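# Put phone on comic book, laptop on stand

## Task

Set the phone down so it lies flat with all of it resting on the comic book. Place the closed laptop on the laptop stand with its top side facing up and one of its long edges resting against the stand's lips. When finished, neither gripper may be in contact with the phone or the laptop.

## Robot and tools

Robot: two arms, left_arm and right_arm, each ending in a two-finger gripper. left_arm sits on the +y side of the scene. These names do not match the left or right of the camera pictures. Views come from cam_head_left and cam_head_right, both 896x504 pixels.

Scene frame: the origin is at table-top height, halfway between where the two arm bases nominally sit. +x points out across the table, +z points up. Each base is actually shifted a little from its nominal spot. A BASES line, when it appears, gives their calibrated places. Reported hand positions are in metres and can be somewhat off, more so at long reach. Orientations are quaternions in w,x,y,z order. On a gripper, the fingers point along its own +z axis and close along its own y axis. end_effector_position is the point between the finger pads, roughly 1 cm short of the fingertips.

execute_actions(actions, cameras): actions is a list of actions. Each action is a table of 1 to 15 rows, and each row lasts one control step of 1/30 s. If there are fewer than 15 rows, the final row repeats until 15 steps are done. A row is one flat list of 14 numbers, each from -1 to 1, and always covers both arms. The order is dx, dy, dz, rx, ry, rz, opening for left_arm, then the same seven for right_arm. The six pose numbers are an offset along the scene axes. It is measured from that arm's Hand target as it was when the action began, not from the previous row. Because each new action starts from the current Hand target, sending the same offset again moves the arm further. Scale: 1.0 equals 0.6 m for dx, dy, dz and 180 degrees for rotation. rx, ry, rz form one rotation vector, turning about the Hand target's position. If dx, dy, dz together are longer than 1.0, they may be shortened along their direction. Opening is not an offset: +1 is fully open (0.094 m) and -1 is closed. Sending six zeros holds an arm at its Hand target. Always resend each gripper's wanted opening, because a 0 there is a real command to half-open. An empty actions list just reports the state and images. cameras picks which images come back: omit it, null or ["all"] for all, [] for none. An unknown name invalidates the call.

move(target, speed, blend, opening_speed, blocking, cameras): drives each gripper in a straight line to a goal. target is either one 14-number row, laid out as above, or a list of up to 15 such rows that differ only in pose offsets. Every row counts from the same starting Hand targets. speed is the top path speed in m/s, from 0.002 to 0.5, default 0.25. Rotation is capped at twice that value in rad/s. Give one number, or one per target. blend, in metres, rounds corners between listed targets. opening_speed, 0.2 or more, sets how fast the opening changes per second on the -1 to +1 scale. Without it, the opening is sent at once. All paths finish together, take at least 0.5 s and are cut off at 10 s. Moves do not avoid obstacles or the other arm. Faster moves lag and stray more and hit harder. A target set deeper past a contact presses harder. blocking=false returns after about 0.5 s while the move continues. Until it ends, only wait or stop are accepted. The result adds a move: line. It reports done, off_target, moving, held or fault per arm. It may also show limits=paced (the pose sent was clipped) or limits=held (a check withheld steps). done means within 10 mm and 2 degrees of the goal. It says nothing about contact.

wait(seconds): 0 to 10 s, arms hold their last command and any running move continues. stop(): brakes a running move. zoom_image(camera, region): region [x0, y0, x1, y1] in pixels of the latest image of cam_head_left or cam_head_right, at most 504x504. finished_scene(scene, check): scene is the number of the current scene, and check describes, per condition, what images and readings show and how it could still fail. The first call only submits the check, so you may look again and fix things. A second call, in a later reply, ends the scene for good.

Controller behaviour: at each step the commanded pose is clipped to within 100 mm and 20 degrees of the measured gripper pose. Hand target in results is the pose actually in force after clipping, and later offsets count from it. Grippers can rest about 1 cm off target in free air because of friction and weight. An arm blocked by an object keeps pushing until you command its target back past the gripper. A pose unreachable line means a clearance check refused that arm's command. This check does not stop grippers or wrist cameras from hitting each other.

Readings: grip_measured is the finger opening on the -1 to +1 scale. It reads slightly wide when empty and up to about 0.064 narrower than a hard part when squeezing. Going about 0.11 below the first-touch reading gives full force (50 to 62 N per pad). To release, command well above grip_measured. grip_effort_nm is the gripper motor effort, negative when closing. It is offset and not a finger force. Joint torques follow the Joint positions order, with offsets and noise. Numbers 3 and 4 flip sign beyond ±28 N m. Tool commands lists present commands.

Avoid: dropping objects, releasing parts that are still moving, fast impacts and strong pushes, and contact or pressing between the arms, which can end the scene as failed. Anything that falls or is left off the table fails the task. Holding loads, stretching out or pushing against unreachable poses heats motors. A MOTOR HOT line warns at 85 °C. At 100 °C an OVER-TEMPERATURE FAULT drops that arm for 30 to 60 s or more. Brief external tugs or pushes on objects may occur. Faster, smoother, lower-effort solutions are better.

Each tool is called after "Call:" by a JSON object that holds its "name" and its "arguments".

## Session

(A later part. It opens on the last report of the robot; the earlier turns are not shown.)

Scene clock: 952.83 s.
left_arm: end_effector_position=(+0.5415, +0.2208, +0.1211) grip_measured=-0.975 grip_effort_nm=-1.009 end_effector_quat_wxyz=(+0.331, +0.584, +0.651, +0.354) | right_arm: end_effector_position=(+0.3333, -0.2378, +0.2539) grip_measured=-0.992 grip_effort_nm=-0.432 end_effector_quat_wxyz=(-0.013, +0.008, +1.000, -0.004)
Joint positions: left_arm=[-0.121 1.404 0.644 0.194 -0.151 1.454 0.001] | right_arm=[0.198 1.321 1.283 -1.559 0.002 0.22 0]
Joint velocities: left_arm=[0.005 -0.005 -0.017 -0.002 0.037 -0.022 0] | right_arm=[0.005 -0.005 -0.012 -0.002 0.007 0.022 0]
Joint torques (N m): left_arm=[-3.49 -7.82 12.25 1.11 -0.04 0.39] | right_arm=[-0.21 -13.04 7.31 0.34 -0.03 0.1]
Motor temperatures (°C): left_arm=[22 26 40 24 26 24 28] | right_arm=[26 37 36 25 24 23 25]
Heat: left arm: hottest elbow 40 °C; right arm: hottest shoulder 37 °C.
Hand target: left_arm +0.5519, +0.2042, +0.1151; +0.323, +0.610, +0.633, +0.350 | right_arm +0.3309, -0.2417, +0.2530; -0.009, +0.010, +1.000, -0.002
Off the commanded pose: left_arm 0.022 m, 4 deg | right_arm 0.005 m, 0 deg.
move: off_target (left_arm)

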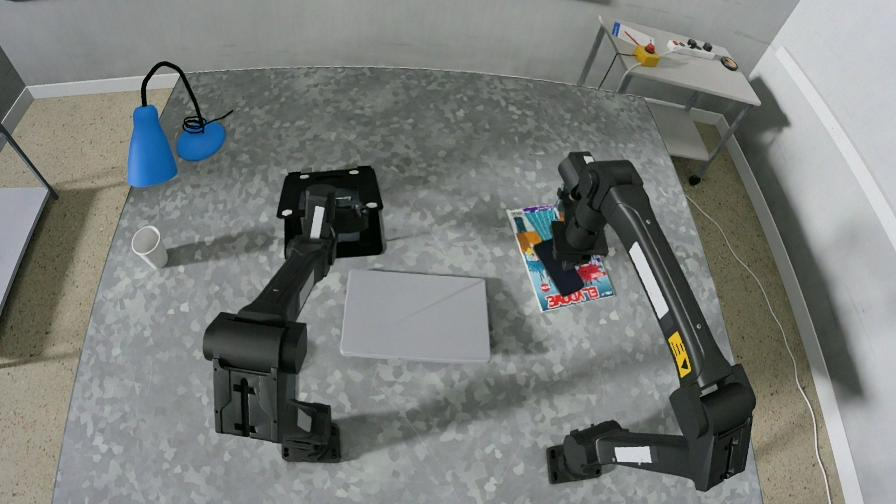

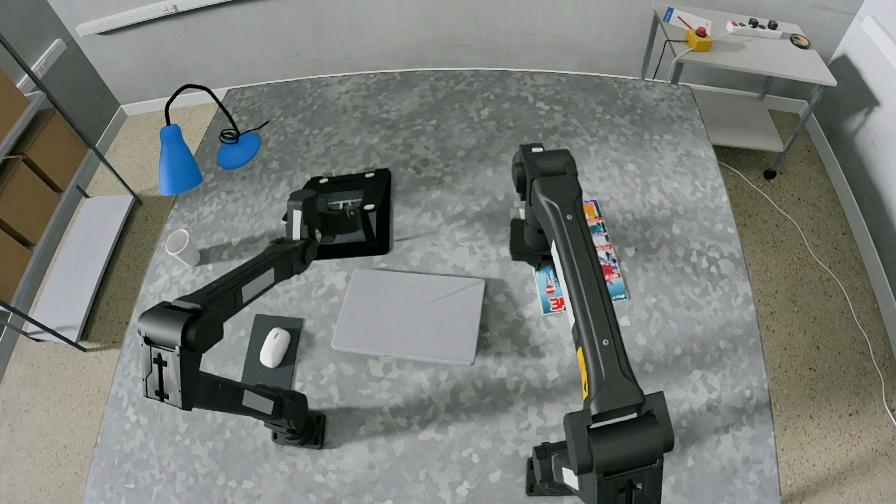

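Call:
{"name": "move", "arguments": {"target": [0.02,-0.31,0.0,0,0,0,-1,0,0,0.0,0,0,0,-1], "speed": 0.1}}

Call:
{"name": "zoom_image", "arguments": {"camera": "cam_head_left", "region": [320, 140, 500, 300]}}

Call:
{"name": "zoom_image", "arguments": {"camera": "cam_head_right", "region": [320, 140, 500, 300]}}

Scene clock: 960.17 s.
left_arm: end_effector_position=(+0.5564, +0.0483, +0.1215) grip_measured=-0.977 grip_effort_nm=-1.009 end_effector_quat_wxyz=(+0.334, +0.573, +0.657, +0.358) | right_arm: end_effector_position=(+0.3333, -0.2378, +0.2539) grip_measured=-0.992 grip_effort_nm=-0.437 end_effector_quat_wxyz=(-0.013, +0.008, +1.000, -0.004)
Joint positions: left_arm=[-0.533 1.565 0.836 0.089 -0.508 1.189 0.001] | right_arm=[0.198 1.321 1.283 -1.559 0.002 0.22 0]
Joint velocities: left_arm=[0.005 -0.015 -0.007 -0.007 -0.066 -0.081 0.001] | right_arm=[0.005 -0.005 0.002 -0.012 -0.007 -0.051 0]
Joint torques (N m): left_arm=[-4.07 -11.58 13.61 0.38 0.43 0.4] | right_arm=[-0.15 -13.04 7.32 0.36 -0.04 0.08]
Motor temperatures (°C): left_arm=[23 26 40 24 26 24 28] | right_arm=[26 37 36 25 24 23 25]
Heat: left arm: hottest elbow 40 °C; right arm: hottest shoulder 37 °C.
Hand target: left_arm +0.5618, +0.0184, +0.1137; +0.324, +0.610, +0.633, +0.350 | right_arm +0.3309, -0.2417, +0.2530; -0.009, +0.010, +1.000, -0.002
Off the commanded pose: left_arm 0.032 m, 5 deg | right_arm 0.005 m, 0 deg.
move: off_target (left_arm)

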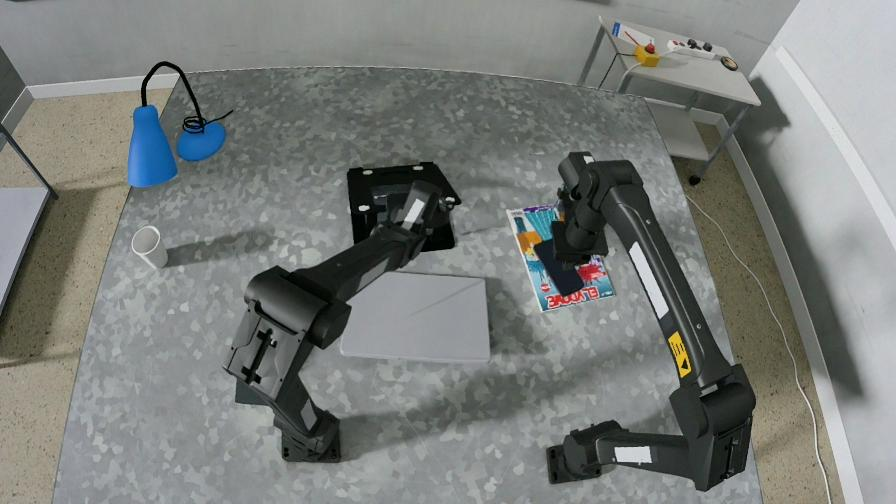

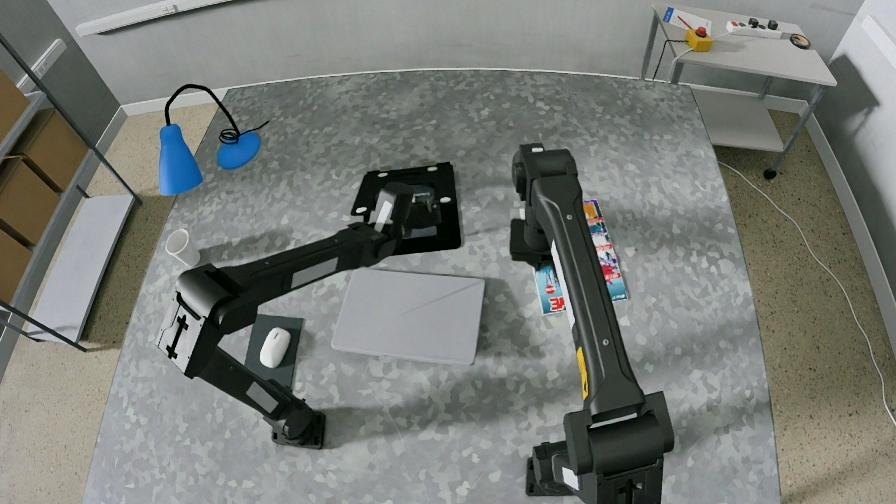

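Scaled by 2.800.

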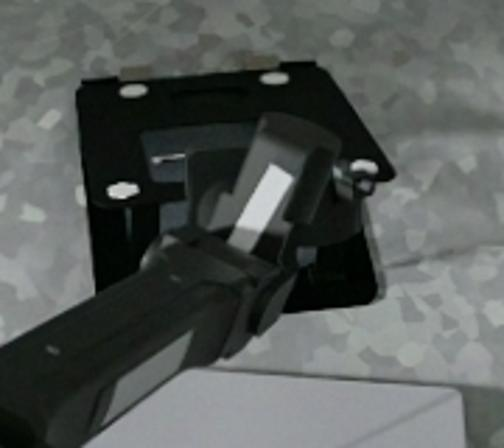

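Scaled by 2.800.

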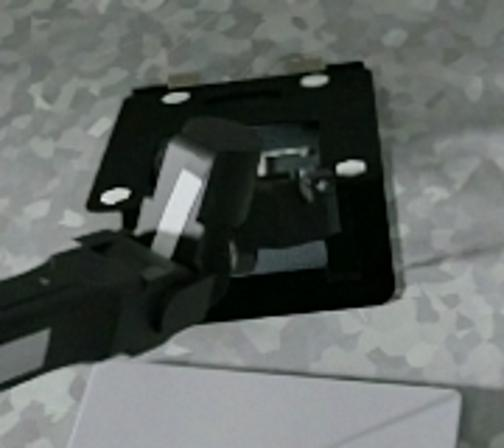

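Call:
{"name": "move", "arguments": {"target": [0.0,-0.02,0.0,0,0,-0.07,-1,0,0,0.0,0,0,0,-1], "speed": 0.1}}

Call:
{"name": "zoom_image", "arguments": {"camera": "cam_head_left", "region": [320, 140, 500, 300]}}

Scene clock: 968.30 s.
left_arm: end_effector_position=(+0.5589, +0.0166, +0.1230) grip_measured=-0.977 grip_effort_nm=-1.004 end_effector_quat_wxyz=(+0.370, +0.648, +0.587, +0.314) | right_arm: end_effector_position=(+0.3333, -0.2378, +0.2539) grip_measured=-0.992 grip_effort_nm=-0.432 end_effector_quat_wxyz=(-0.013, +0.008, +1.000, -0.004)
Joint positions: left_arm=[-0.524 1.565 0.837 0.139 -0.307 1.339 0.001] | right_arm=[0.198 1.321 1.283 -1.559 0.002 0.22 0]
Joint velocities: left_arm=[-0.005 -0.005 -0.007 -0.017 0.037 -0.007 -0.001] | right_arm=[0.005 0.005 0.007 0.002 -0.066 0.051 -0.001]
Joint torques (N m): left_arm=[-1.61 -11.34 10.8 1.4 0.82 0.52] | right_arm=[-0.15 -13.04 7.34 0.36 -0.03 0.09]
Motor temperatures (°C): left_arm=[23 27 40 24 27 24 28] | right_arm=[26 37 37 25 24 23 25]
Heat: left arm: hottest elbow 40 °C; right arm: hottest shoulder 37 °C.
Hand target: left_arm +0.5618, +0.0064, +0.1137; +0.360, +0.676, +0.563, +0.311 | right_arm +0.3309, -0.2417, +0.2530; -0.009, +0.010, +1.000, -0.002
Off the commanded pose: left_arm 0.014 m, 4 deg | right_arm 0.005 m, 0 deg.
move: off_target (left_arm)

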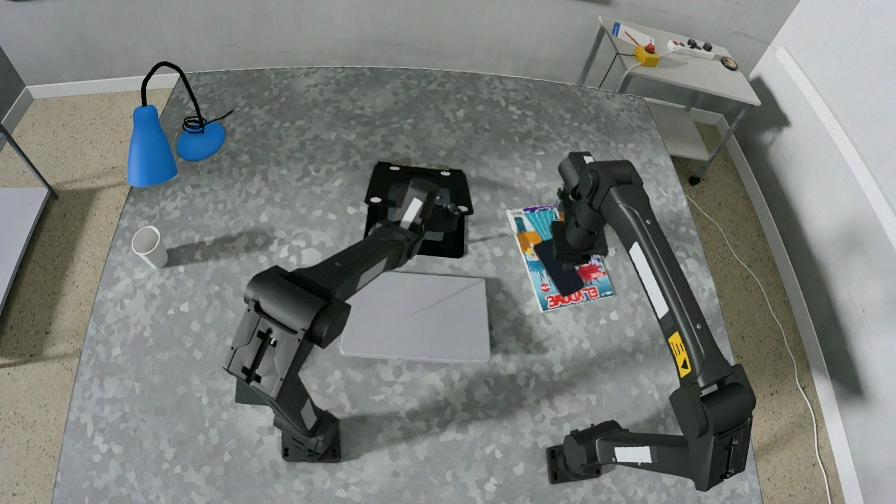

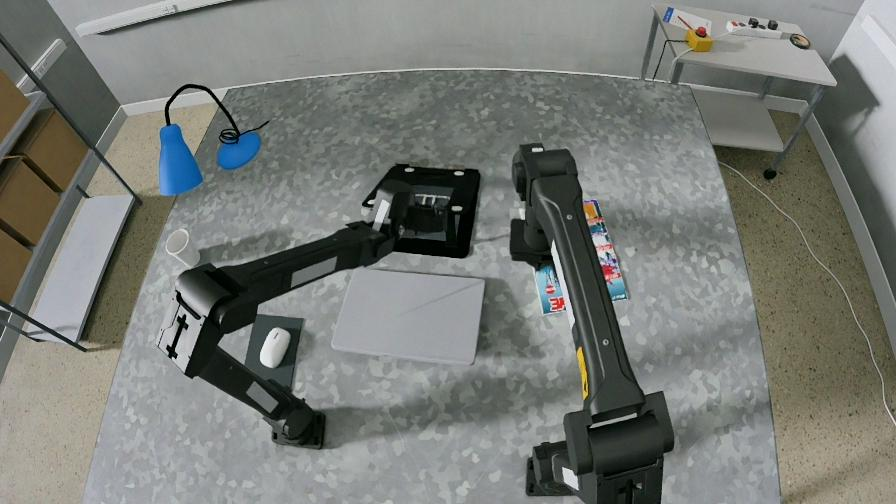

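Scaled by 2.800.

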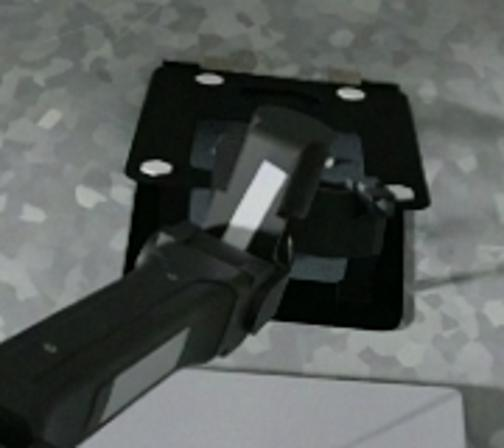

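Call:
{"name": "move", "arguments": {"target": [0.0,0.0,0.0,0,0,0.035,-1,0,0,0.0,0,0,0,-1], "speed": 0.1}}

Call:
{"name": "zoom_image", "arguments": {"camera": "cam_head_left", "region": [320, 140, 500, 300]}}

Scene clock: 973.13 s.
left_arm: end_effector_position=(+0.5553, +0.0146, +0.1220) grip_measured=-0.977 grip_effort_nm=-1.009 end_effector_quat_wxyz=(+0.362, +0.629, +0.605, +0.328) | right_arm: end_effector_position=(+0.3333, -0.2378, +0.2539) grip_measured=-0.992 grip_effort_nm=-0.432 end_effector_quat_wxyz=(-0.013, +0.008, +1.000, -0.004)
Joint positions: left_arm=[-0.552 1.571 0.838 0.134 -0.384 1.291 0.001] | right_arm=[0.198 1.321 1.283 -1.559 0.002 0.22 0]
Joint velocities: left_arm=[-0.005 -0.005 -0.012 -0.022 0.037 -0.037 0] | right_arm=[0.015 0.005 0.007 0.007 0.037 0.037 -0.001]
Joint torques (N m): left_arm=[-2.9 -11.69 12.72 0.53 -0.56 0.19] | right_arm=[-0.09 -13.04 7.32 0.36 -0.05 0.09]
Motor temperatures (°C): left_arm=[23 27 40 24 27 24 28] | right_arm=[26 37 37 25 24 23 25]
Heat: left arm: hottest elbow 40 °C; right arm: hottest shoulder 37 °C.
Hand target: left_arm +0.5617, +0.0063, +0.1136; +0.342, +0.644, +0.599, +0.331 | right_arm +0.3309, -0.2417, +0.2530; -0.009, +0.010, +1.000, -0.002
Off the commanded pose: left_arm 0.013 m, 3 deg | right_arm 0.005 m, 0 deg.
move: off_target (left_arm)

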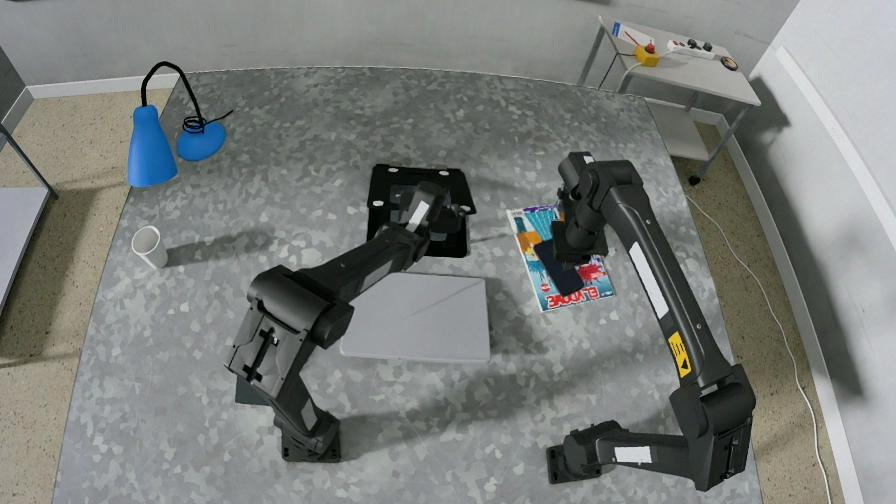

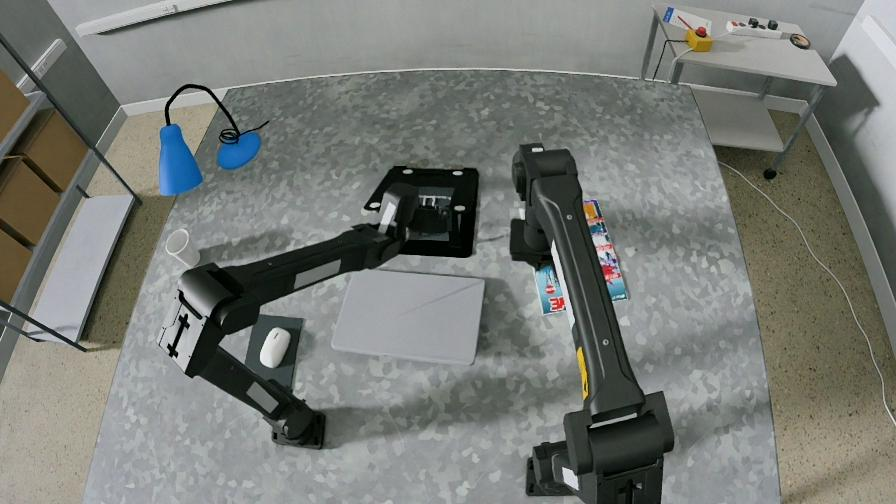

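Scaled by 2.800.

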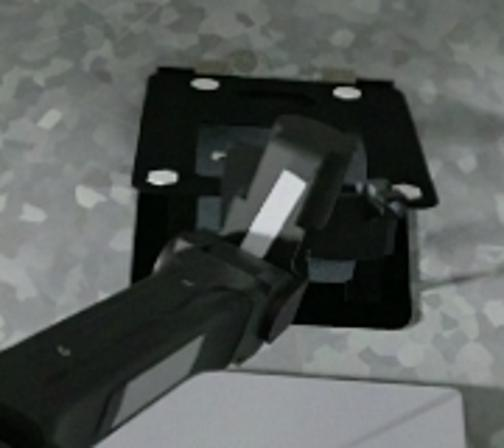

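Call:
{"name": "move", "arguments": {"target": [0.0,0.01,0.01,0,0,0,0.9,0,0,0.0,0,0,0,-1], "speed": 0.06, "opening_speed": 2, "cameras": []}}

Call:
{"name": "move", "arguments": {"target": [[-0.17,0,0.11,0,0,0,0.9,0,0,0.0,0,0,0,-1],[-0.3,0.2,0.3,0,0,0,0.9,0,0,0.0,0,0,0,-1]], "speed": 0.15}}

Call:
{"name": "zoom_image", "arguments": {"camera": "cam_head_left", "region": [320, 140, 500, 300]}}

Call:
{"name": "zoom_image", "arguments": {"camera": "cam_head_right", "region": [320, 140, 500, 300]}}

Scene clock: 979.90 s.
left_arm: end_effector_position=(+0.5511, +0.0153, +0.1161) grip_measured=+0.897 grip_effort_nm=0.129 end_effector_quat_wxyz=(+0.349, +0.639, +0.604, +0.325) | right_arm: end_effector_position=(+0.3333, -0.2378, +0.2539) grip_measured=-0.992 grip_effort_nm=-0.437 end_effector_quat_wxyz=(-0.013, +0.008, +1.000, -0.004)
Joint positions: left_arm=[-0.555 1.571 0.838 0.103 -0.383 1.297 0.089] | right_arm=[0.198 1.321 1.283 -1.559 0.002 0.22 0]
Joint velocities: left_arm=[0.015 -0.005 0.012 -0.007 -0.022 0.081 0.001] | right_arm=[0.005 -0.005 -0.007 -0.002 -0.037 0.007 0.001]
Joint torques (N m): left_arm=[-1.26 -12.57 12.63 0.85 -0.33 0.12] | right_arm=[-0.21 -12.98 7.32 0.34 -0.03 0.09]
Motor temperatures (°C): left_arm=[23 27 40 24 27 24 28] | right_arm=[26 37 37 25 24 23 25]
Heat: left arm: hottest elbow 40 °C; right arm: hottest shoulder 37 °C.
Hand target: left_arm +0.5618, +0.0123, +0.1196; +0.342, +0.644, +0.599, +0.331 | right_arm +0.3309, -0.2417, +0.2530; -0.009, +0.010, +1.000, -0.002
Off the commanded pose: left_arm 0.012 m, 1 deg | right_arm 0.005 m, 0 deg.
move: off_target (left_arm)
No camera images: "cameras" was empty.

Scene clock: 982.73 s.
left_arm: end_effector_position=(+0.3834, +0.1280, +0.2871) grip_measured=+0.898 grip_effort_nm=0.134 end_effector_quat_wxyz=(+0.336, +0.650, +0.599, +0.325) | right_arm: end_effector_position=(+0.3333, -0.2378, +0.2539) grip_measured=-0.992 grip_effort_nm=-0.427 end_effector_quat_wxyz=(-0.013, +0.008, +1.000, -0.004)
Joint positions: left_arm=[-0.497 0.757 0.726 -0.608 -0.337 1.353 0.089] | right_arm=[0.198 1.321 1.283 -1.559 0.002 0.22 0]
Joint velocities: left_arm=[-0.005 0.015 -0.007 0.002 0.022 0.081 0.001] | right_arm=[-0.005 -0.005 -0.012 0.002 0.051 -0.022 0]
Joint torques (N m): left_arm=[0.09 -4.84 13.96 1.39 -0.01 0.03] | right_arm=[-0.26 -13.04 7.31 0.35 -0.03 0.09]
Motor temperatures (°C): left_arm=[23 27 40 24 27 24 28] | right_arm=[26 37 37 25 24 23 25]
Heat: left arm: hottest elbow 40 °C; right arm: hottest shoulder 37 °C.
Hand target: left_arm +0.3862, +0.1323, +0.3016; +0.342, +0.644, +0.599, +0.331 | right_arm +0.3309, -0.2417, +0.2530; -0.009, +0.010, +1.000, -0.002
Off the commanded pose: left_arm 0.013 m, 1 deg | right_arm 0.005 m, 0 deg.
move: off_target (left_arm)

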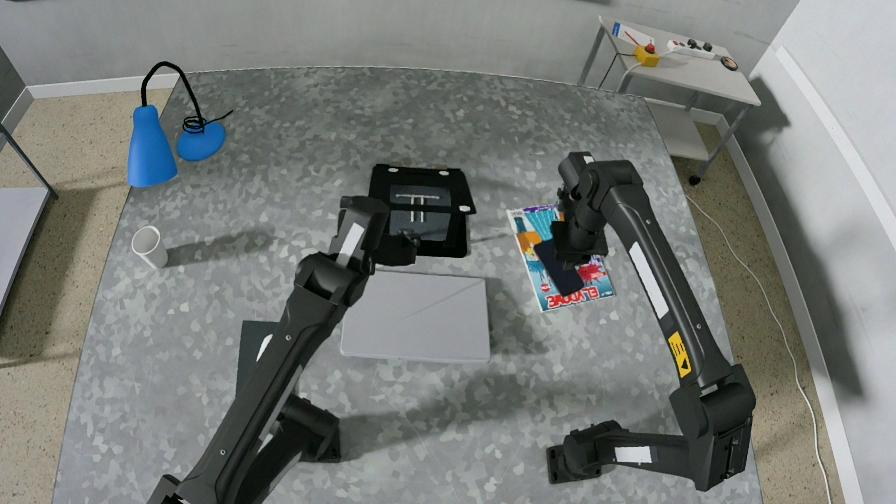

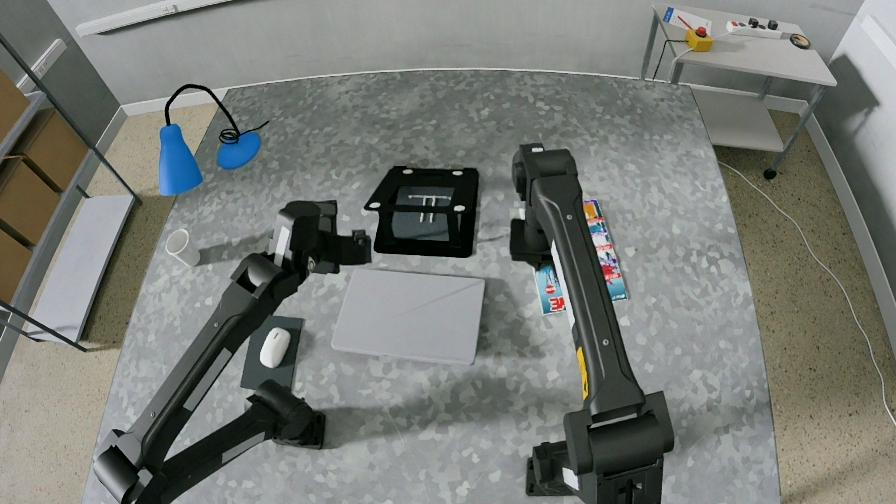

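Scaled by 2.800.

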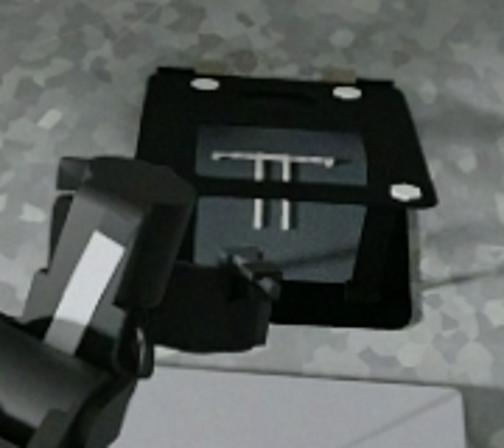

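Scaled by 2.800.

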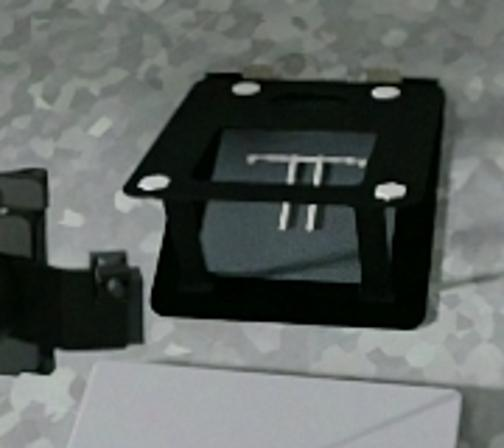

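Call:
{"name": "move", "arguments": {"target": [-0.102,0.22,-0.05,0.4415,-0.1155,-0.8216,1,-0.01,0.03,-0.088,0.0654,0.0654,-0.497,1], "speed": 0.3}}

Scene clock: 1030.87 s.
left_arm: end_effector_position=(+0.3258, +0.2592, +0.2770) grip_measured=+0.998 grip_effort_nm=0.115 end_effector_quat_wxyz=(+0.397, +0.676, -0.198, +0.588) | right_arm: end_effector_position=(+0.3270, -0.2203, +0.1993) grip_measured=+0.999 grip_effort_nm=0.061 end_effector_quat_wxyz=(-0.104, +0.701, +0.700, +0.091)
Joint positions: left_arm=[0.655 1.122 0.313 1.568 1.559 2.074 0.094] | right_arm=[0.119 1.298 1.101 -1.356 -0.277 1.698 0.094]
Joint velocities: left_arm=[-0.005 -0.005 -0.002 0.002 0.007 -0.11 -0.001] | right_arm=[-0.015 -0.005 -0.002 -0.007 0.037 0.007 0]
Joint torques (N m): left_arm=[-0.56 -4.48 7.36 1.35 -0.34 0.1] | right_arm=[-0.32 -12.98 7.12 0.46 -0.14 0.19]
Motor temperatures (°C): left_arm=[22 26 40 24 26 23 27] | right_arm=[26 36 37 25 24 23 25]
Heat: left arm: hottest elbow 40 °C; right arm: hottest elbow 37 °C.
Hand target: left_arm +0.3247, +0.2638, +0.2738; +0.347, +0.720, -0.332, +0.500 | right_arm +0.3248, -0.2247, +0.2008; -0.099, +0.706, +0.694, +0.098
Off the commanded pose: left_arm 0.008 m, 91 deg; orientation clipped | right_arm 0.004 m, 1 deg.
joint sent to its limit (left arm) — joint 4 (wrist pitch), upper limit; joint 5 (wrist yaw), upper limit; joint 6 (wrist roll), upper limit. The joint targets are off in orientation, not in position.
move: off_target (left_arm); limits=paced

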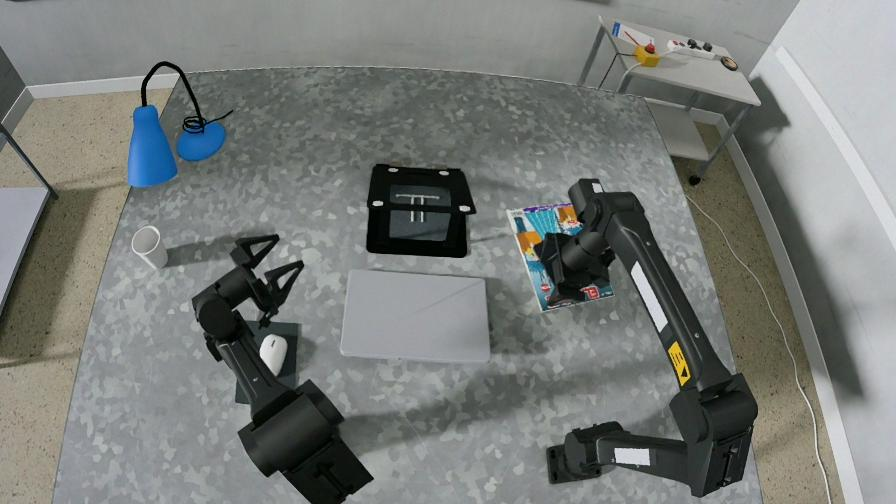

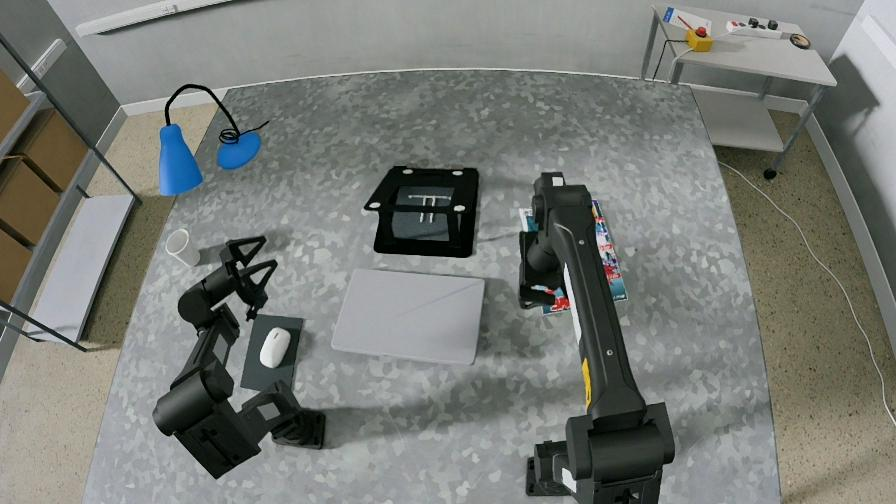

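Call:
{"name": "zoom_image", "arguments": {"camera": "cam_head_left", "region": [190, 220, 320, 340]}}

Call:
{"name": "zoom_image", "arguments": {"camera": "cam_head_right", "region": [170, 220, 300, 340]}}

Scaled by 3.877.

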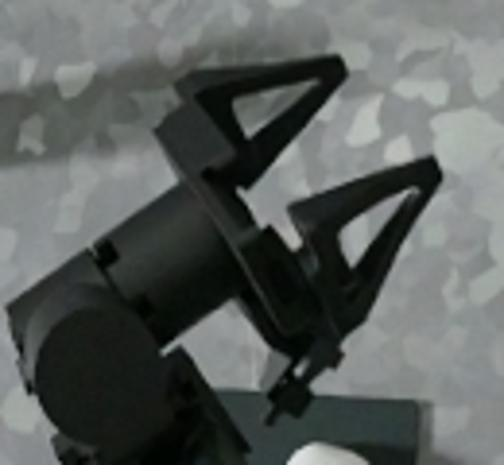

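Scaled by 3.877.

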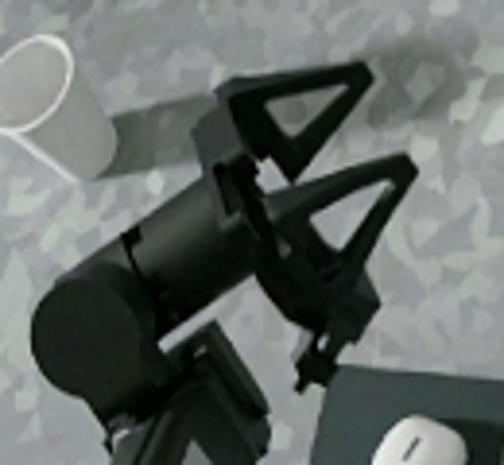

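Call:
{"name": "move", "arguments": {"target": [0.05,0.0,0.08,-0.3257,0.3054,0.444,0.5,0,0,0,0,0,0,0.5], "speed": 0.3, "cameras": []}}

Scene clock: 1047.87 s.
left_arm: end_effector_position=(+0.3464, +0.2682, +0.2781) grip_measured=+0.502 grip_effort_nm=-0.081 end_effector_quat_wxyz=(+0.324, +0.648, +0.612, +0.316) | right_arm: end_effector_position=(+0.3269, -0.2203, +0.1992) grip_measured=+0.501 grip_effort_nm=-0.085 end_effector_quat_wxyz=(-0.104, +0.701, +0.700, +0.091)
Joint positions: left_arm=[0.151 0.565 0.653 -0.732 0.178 1.719 0.071] | right_arm=[0.119 1.298 1.101 -1.356 -0.277 1.699 0.071]
Joint velocities: left_arm=[-0.015 -0.015 0.012 0.017 0.051 -0.022 0] | right_arm=[0.024 -0.005 0.002 -0.002 -0.022 -0.037 0.001]
Joint torques (N m): left_arm=[-1.9 -1.49 19.32 1.46 -0.05 -0.14] | right_arm=[-0.21 -12.92 7.15 0.43 -0.13 0.22]
Motor temperatures (°C): left_arm=[22 26 39 24 26 23 27] | right_arm=[26 36 38 25 24 23 25]
Heat: left arm: hottest elbow 39 °C; right arm: hottest elbow 38 °C.
Hand target: left_arm +0.3568, +0.2655, +0.3208; +0.341, +0.642, +0.600, +0.335 | right_arm +0.3248, -0.2247, +0.2007; -0.099, +0.706, +0.694, +0.098
Off the commanded pose: left_arm 0.045 m, 3 deg | right_arm 0.005 m, 1 deg.
move: off_target (left_arm)
No camera images: "cameras" was empty.

Call:
{"name": "execute_actions", "arguments": {"actions": []}}

Scene clock: 1060.43 s.
left_arm: end_effector_position=(+0.3464, +0.2683, +0.2780) grip_measured=+0.502 grip_effort_nm=-0.085 end_effector_quat_wxyz=(+0.324, +0.648, +0.613, +0.315) | right_arm: end_effector_position=(+0.3269, -0.2203, +0.1992) grip_measured=+0.501 grip_effort_nm=-0.081 end_effector_quat_wxyz=(-0.104, +0.701, +0.700, +0.091)
Joint positions: left_arm=[0.151 0.565 0.653 -0.732 0.178 1.718 0.071] | right_arm=[0.119 1.298 1.101 -1.356 -0.277 1.699 0.071]
Joint velocities: left_arm=[-0.005 -0.015 0.002 0.002 0.022 -0.051 -0.001] | right_arm=[-0.015 -0.015 -0.022 0.002 0.037 0.022 0.001]
Joint torques (N m): left_arm=[-2.84 -0.85 19.55 1.22 -0.09 -0.13] | right_arm=[-0.26 -12.98 7.13 0.44 -0.13 0.22]
Motor temperatures (°C): left_arm=[22 26 41 24 26 23 27] | right_arm=[26 36 38 25 24 23 25]
Heat: left arm: hottest elbow 41 °C; right arm: hottest elbow 38 °C.
Hand target: left_arm +0.3568, +0.2656, +0.3208; +0.341, +0.642, +0.600, +0.335 | right_arm +0.3248, -0.2247, +0.2007; -0.099, +0.706, +0.694, +0.098
Tool commands: left_gripper/opening=+0.5 right_gripper/opening=+0.5
Off the commanded pose: left_arm 0.045 m, 3 deg | right_arm 0.005 m, 1 deg.

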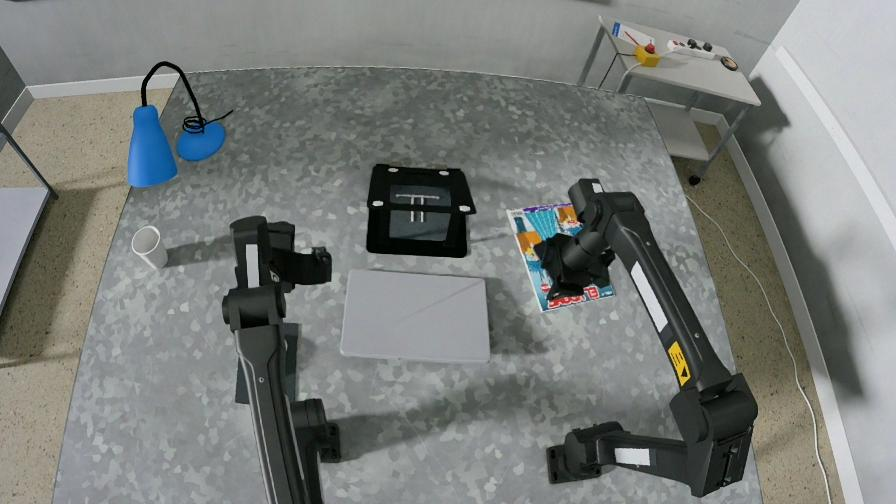

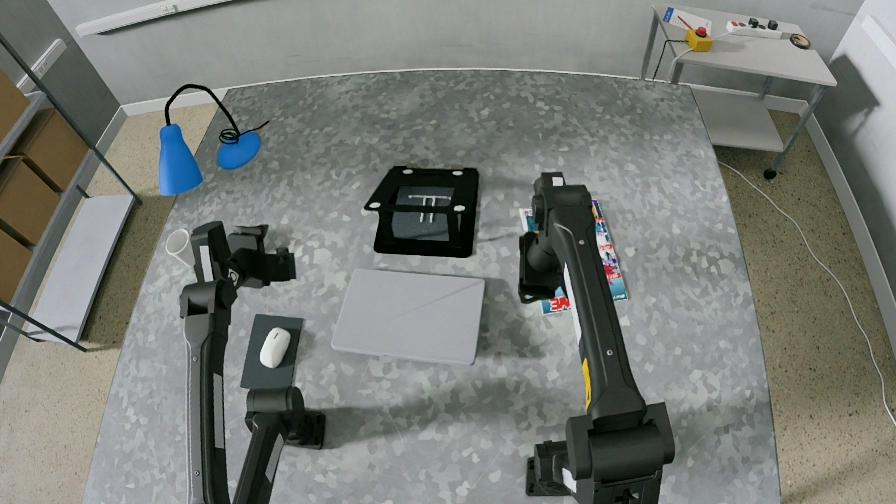

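Call:
{"name": "zoom_image", "arguments": {"camera": "cam_head_left", "region": [320, 140, 520, 380]}}

Call:
{"name": "zoom_image", "arguments": {"camera": "cam_head_right", "region": [320, 140, 520, 380]}}

Scaled by 2.100.

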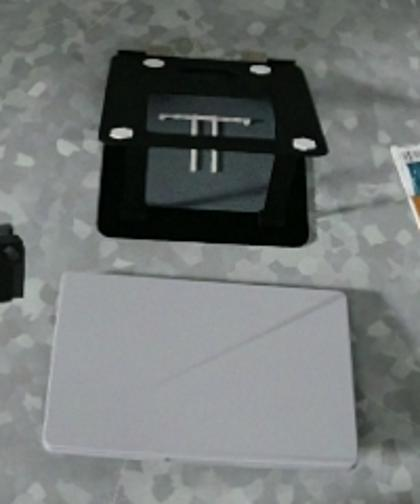

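Scaled by 2.100.

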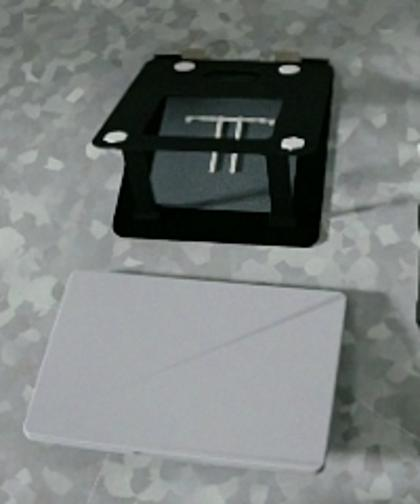

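Call:
{"name": "move", "arguments": {"target": [-0.045,0.107,-0.035,-0.1236,0.1257,0.2369,0.5,0,-0.092,0.03,-0.0348,-0.0352,0.2507,0.5], "speed": 0.25, "cameras": ["cam_head_left"]}}

Scene clock: 1103.27 s.
left_arm: end_effector_position=(+0.3186, +0.3223, +0.2651) grip_measured=+0.502 grip_effort_nm=-0.085 end_effector_quat_wxyz=(+0.169, +0.373, +0.895, +0.174) | right_arm: end_effector_position=(+0.3066, -0.2760, +0.1992) grip_measured=+0.501 grip_effort_nm=-0.081 end_effector_quat_wxyz=(-0.075, +0.384, +0.919, +0.044)
Joint positions: left_arm=[0.196 0.786 0.88 -1.181 -0.084 1.036 0.071] | right_arm=[0.029 1.298 1.11 -1.483 -0.142 0.819 0.071]
Joint velocities: left_arm=[0.005 -0.005 -0.002 -0.027 0.022 0.022 0.001] | right_arm=[-0.005 0.015 0.012 -0.007 0.081 -0.022 0]
Joint torques (N m): left_arm=[-0.79 -2.84 18.36 0.76 -0.15 -0.12] | right_arm=[-0.32 -10.7 12.41 -0.38 -0.01 0.14]
Motor temperatures (°C): left_arm=[22 26 46 24 26 23 27] | right_arm=[26 36 38 25 24 23 25]
Heat: left arm: hottest elbow 46 °C; right arm: hottest elbow 38 °C.
Hand target: left_arm +0.3306, +0.3304, +0.2999; +0.190, +0.359, +0.894, +0.191 | right_arm +0.3247, -0.2800, +0.2191; -0.054, +0.385, +0.920, +0.054
Off the commanded pose: left_arm 0.037 m, 3 deg | right_arm 0.027 m, 3 deg.
move: off_target (left_arm, right_arm)
Images, in order (width x height): cam_head_left 896x504.

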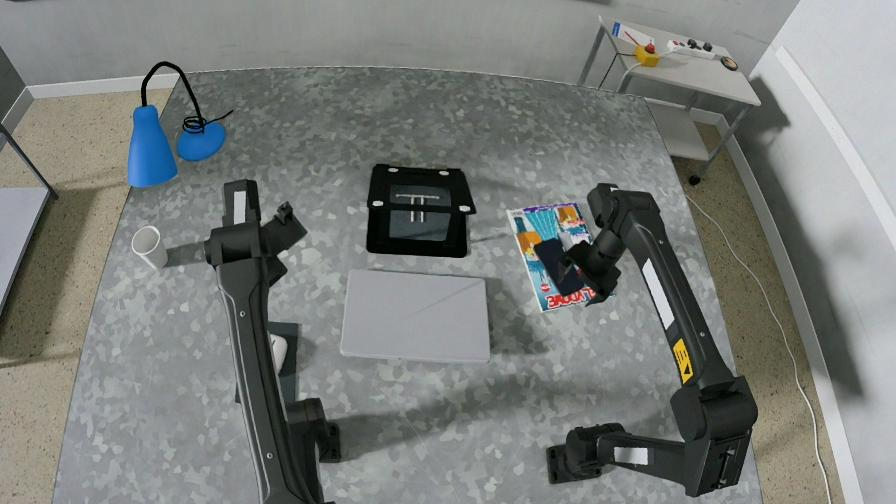

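Call:
{"name": "move", "arguments": {"target": [0,0.0,-0.1,-0.1236,0.1257,0.2369,0.3,0,0.0,-0.03,-0.0348,-0.0352,0.2507,0.3], "speed": 0.25, "cameras": ["cam_head_left"]}}

Scene clock: 1110.30 s.
left_arm: end_effector_position=(+0.3126, +0.3216, +0.2149) grip_measured=+0.302 grip_effort_nm=-0.085 end_effector_quat_wxyz=(-0.028, +0.014, +1.000, +0.002) | right_arm: end_effector_position=(+0.3239, -0.2839, +0.1963) grip_measured=+0.301 grip_effort_nm=-0.081 end_effector_quat_wxyz=(-0.014, +0.011, +1.000, +0.000)
Joint positions: left_arm=[0.236 1.137 1.026 -1.512 -0.02 0.293 0.061] | right_arm=[0.073 1.298 1.11 -1.411 -0.002 0.101 0.061]
Joint velocities: left_arm=[-0.005 -0.015 -0.017 0.007 -0.022 -0.007 -0.001] | right_arm=[-0.005 -0.005 -0.002 -0.002 0.022 0.066 0]
Joint torques (N m): left_arm=[-0.03 -7.41 16.8 -0.05 0.12 -0.07] | right_arm=[1.32 -12.69 7.95 0.46 0.09 0.09]
Motor temperatures (°C): left_arm=[22 26 48 24 26 23 27] | right_arm=[26 36 40 25 24 23 25]
Heat: left arm: hottest elbow 48 °C; right arm: hottest elbow 40 °C.
Hand target: left_arm +0.3299, +0.3301, +0.2390; -0.004, +0.002, +1.000, +0.008 | right_arm +0.3243, -0.2800, +0.2009; -0.002, +0.001, +1.000, +0.000
Off the commanded pose: left_arm 0.032 m, 3 deg | right_arm 0.006 m, 2 deg.
move: off_target (left_arm)
Images, in order (width x height): cam_head_left 896x504.

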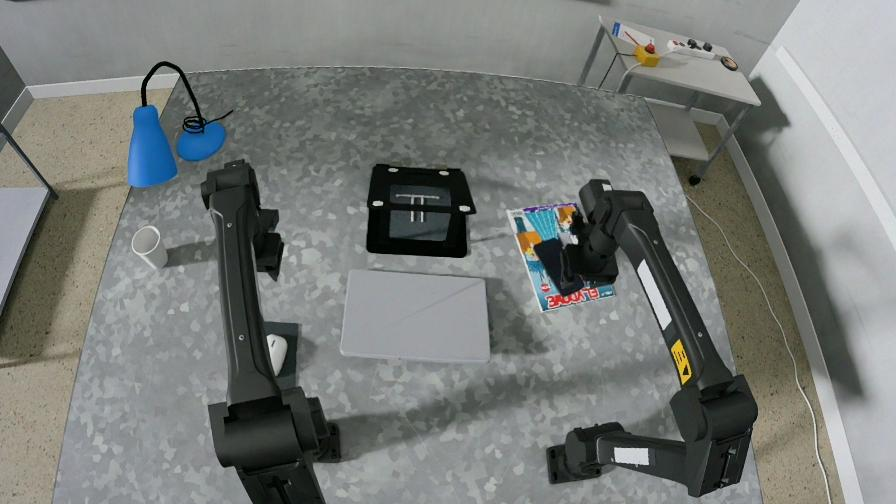

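Call:
{"name": "move", "arguments": {"target": [-0.008,-0.133,-0.198,-0.2778,0,0,0.3,0,0.117,-0.135,0.2778,0,0,0.3], "speed": 0.25}}

Scene clock: 1115.60 s.
left_arm: end_effector_position=(+0.3221, +0.2447, +0.1242) grip_measured=+0.302 grip_effort_nm=-0.081 end_effector_quat_wxyz=(-0.012, +0.009, +0.911, -0.413) | right_arm: end_effector_position=(+0.3247, -0.2081, +0.1304) grip_measured=+0.301 grip_effort_nm=-0.076 end_effector_quat_wxyz=(+0.009, -0.006, +0.907, +0.421)
Joint positions: left_arm=[0.392 1.436 0.849 -1.454 0.74 0.626 0.061] | right_arm=[-0.083 1.421 0.87 -1.095 -0.867 -0.126 0.061]
Joint velocities: left_arm=[0.005 -0.015 -0.017 0.017 0.022 -0.037 0] | right_arm=[-0.015 0.005 -0.012 -0.002 -0.081 -0.037 0]
Joint torques (N m): left_arm=[-0.56 -10.34 7.38 -0.01 0.52 0.15] | right_arm=[-0.32 -10.52 6.2 0.39 -0.53 0.03]
Motor temperatures (°C): left_arm=[22 26 47 24 26 23 27] | right_arm=[26 36 40 25 24 23 25]
Heat: left arm: hottest elbow 47 °C; right arm: hottest elbow 40 °C.
Hand target: left_arm +0.3216, +0.2482, +0.1201; -0.009, +0.005, +0.909, -0.416 | right_arm +0.3241, -0.2122, +0.1205; +0.004, +0.000, +0.906, +0.423
Off the commanded pose: left_arm 0.008 m, 1 deg | right_arm 0.011 m, 2 deg.
move: off_target (right_arm)

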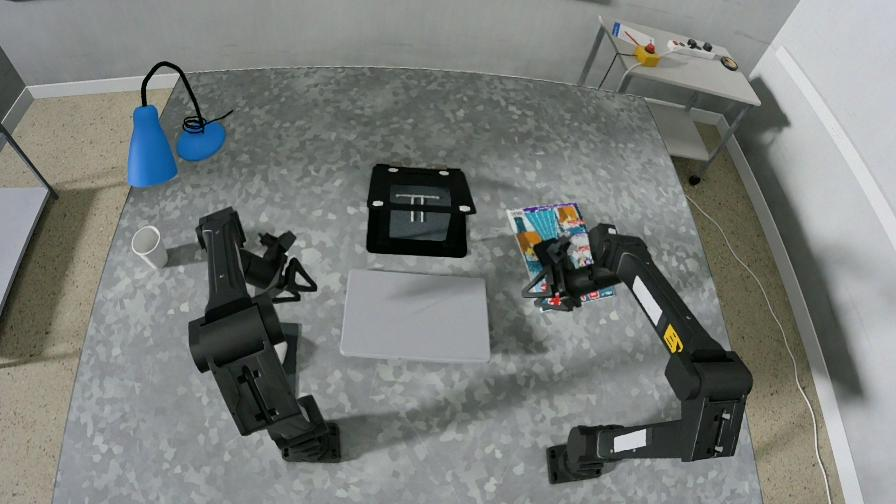

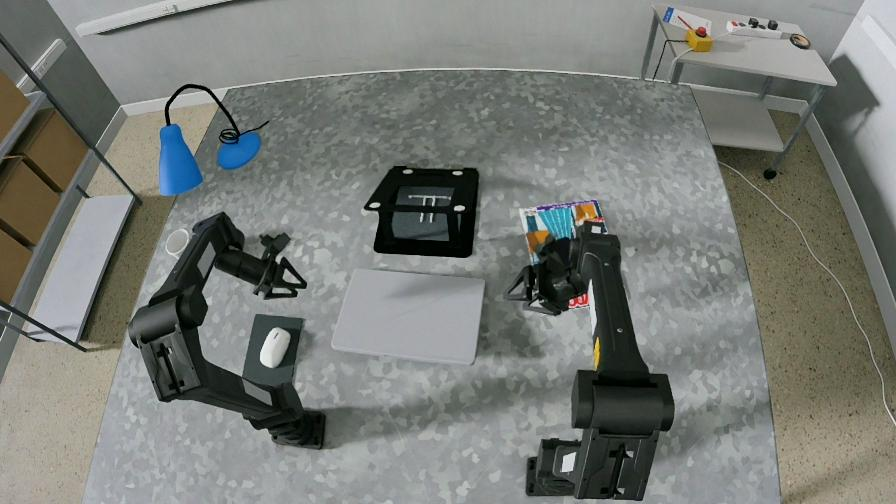

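Call:
{"name": "move", "arguments": {"target": [0.0015,-0.047,-0.117,0,0,0,0.3,-0.002,0.07,-0.1175,0,0,0,0.3], "speed": 0.15}}

Call:
{"name": "zoom_image", "arguments": {"camera": "cam_head_left", "region": [250, 210, 570, 390]}}

Call:
{"name": "zoom_image", "arguments": {"camera": "cam_head_right", "region": [250, 210, 570, 390]}}

Scene clock: 1124.23 s.
left_arm: end_effector_position=(+0.3251, +0.2250, +0.0550) grip_measured=+0.302 grip_effort_nm=-0.085 end_effector_quat_wxyz=(-0.001, +0.004, +0.911, -0.413) | right_arm: end_effector_position=(+0.3272, -0.1750, +0.0599) grip_measured=+0.301 grip_effort_nm=-0.081 end_effector_quat_wxyz=(+0.016, -0.003, +0.906, +0.422)
Joint positions: left_arm=[0.337 1.538 0.735 -1.162 0.776 0.538 0.061] | right_arm=[0.01 1.529 0.754 -0.735 -0.871 0.036 0.061]
Joint velocities: left_arm=[-0.015 -0.005 -0.012 -0.002 -0.022 -0.007 -0.001] | right_arm=[-0.015 -0.005 -0.002 -0.002 0.022 0.037 0]
Joint torques (N m): left_arm=[-2.49 -10.17 5.82 0.18 0.53 0.02] | right_arm=[1.26 -10.81 5.19 0.64 -0.5 0.16]
Motor temperatures (°C): left_arm=[22 26 46 24 27 23 27] | right_arm=[26 35 39 25 24 23 25]
Heat: left arm: hottest elbow 46 °C; right arm: hottest elbow 39 °C.
Hand target: left_arm +0.3227, +0.2192, +0.0505; -0.009, +0.005, +0.909, -0.416 | right_arm +0.3213, -0.1709, +0.0497; +0.003, +0.000, +0.906, +0.423
Off the commanded pose: left_arm 0.008 m, 1 deg | right_arm 0.012 m, 1 deg.
move: off_target (right_arm)

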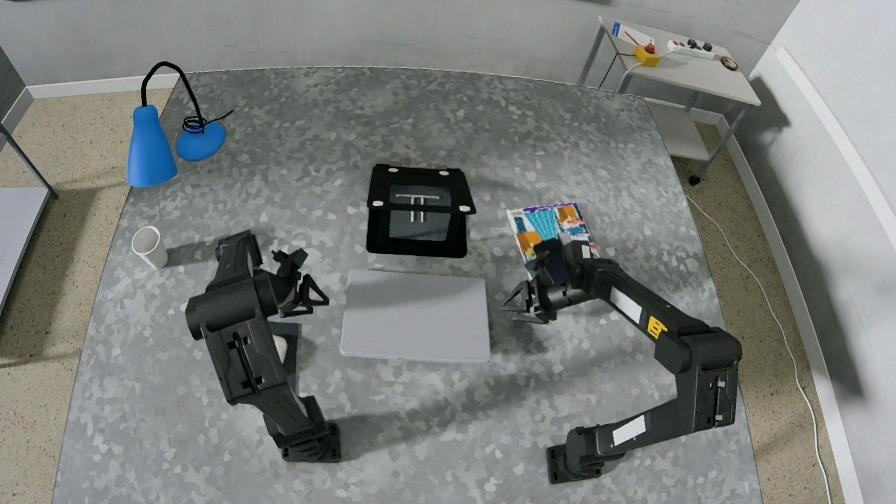

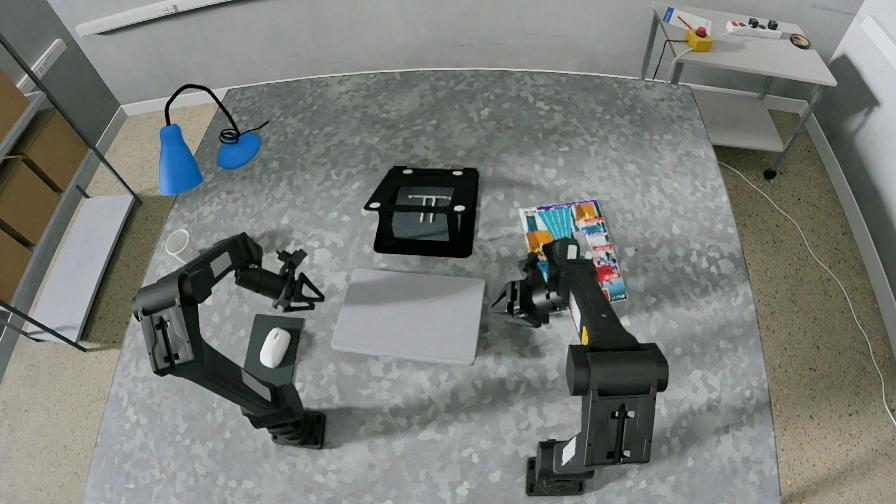

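Scaled by 1.575.

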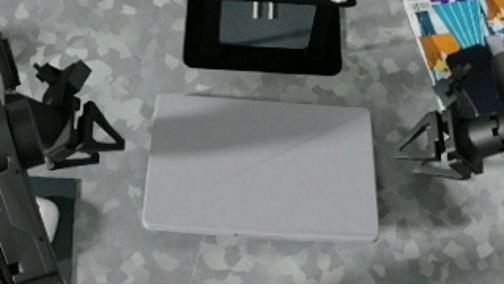

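Scaled by 1.575.

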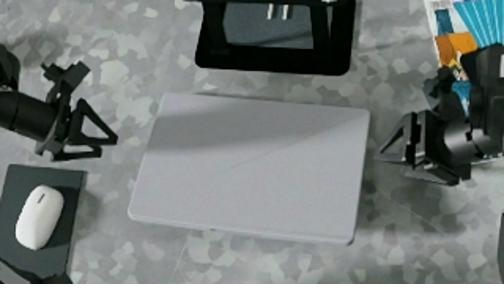

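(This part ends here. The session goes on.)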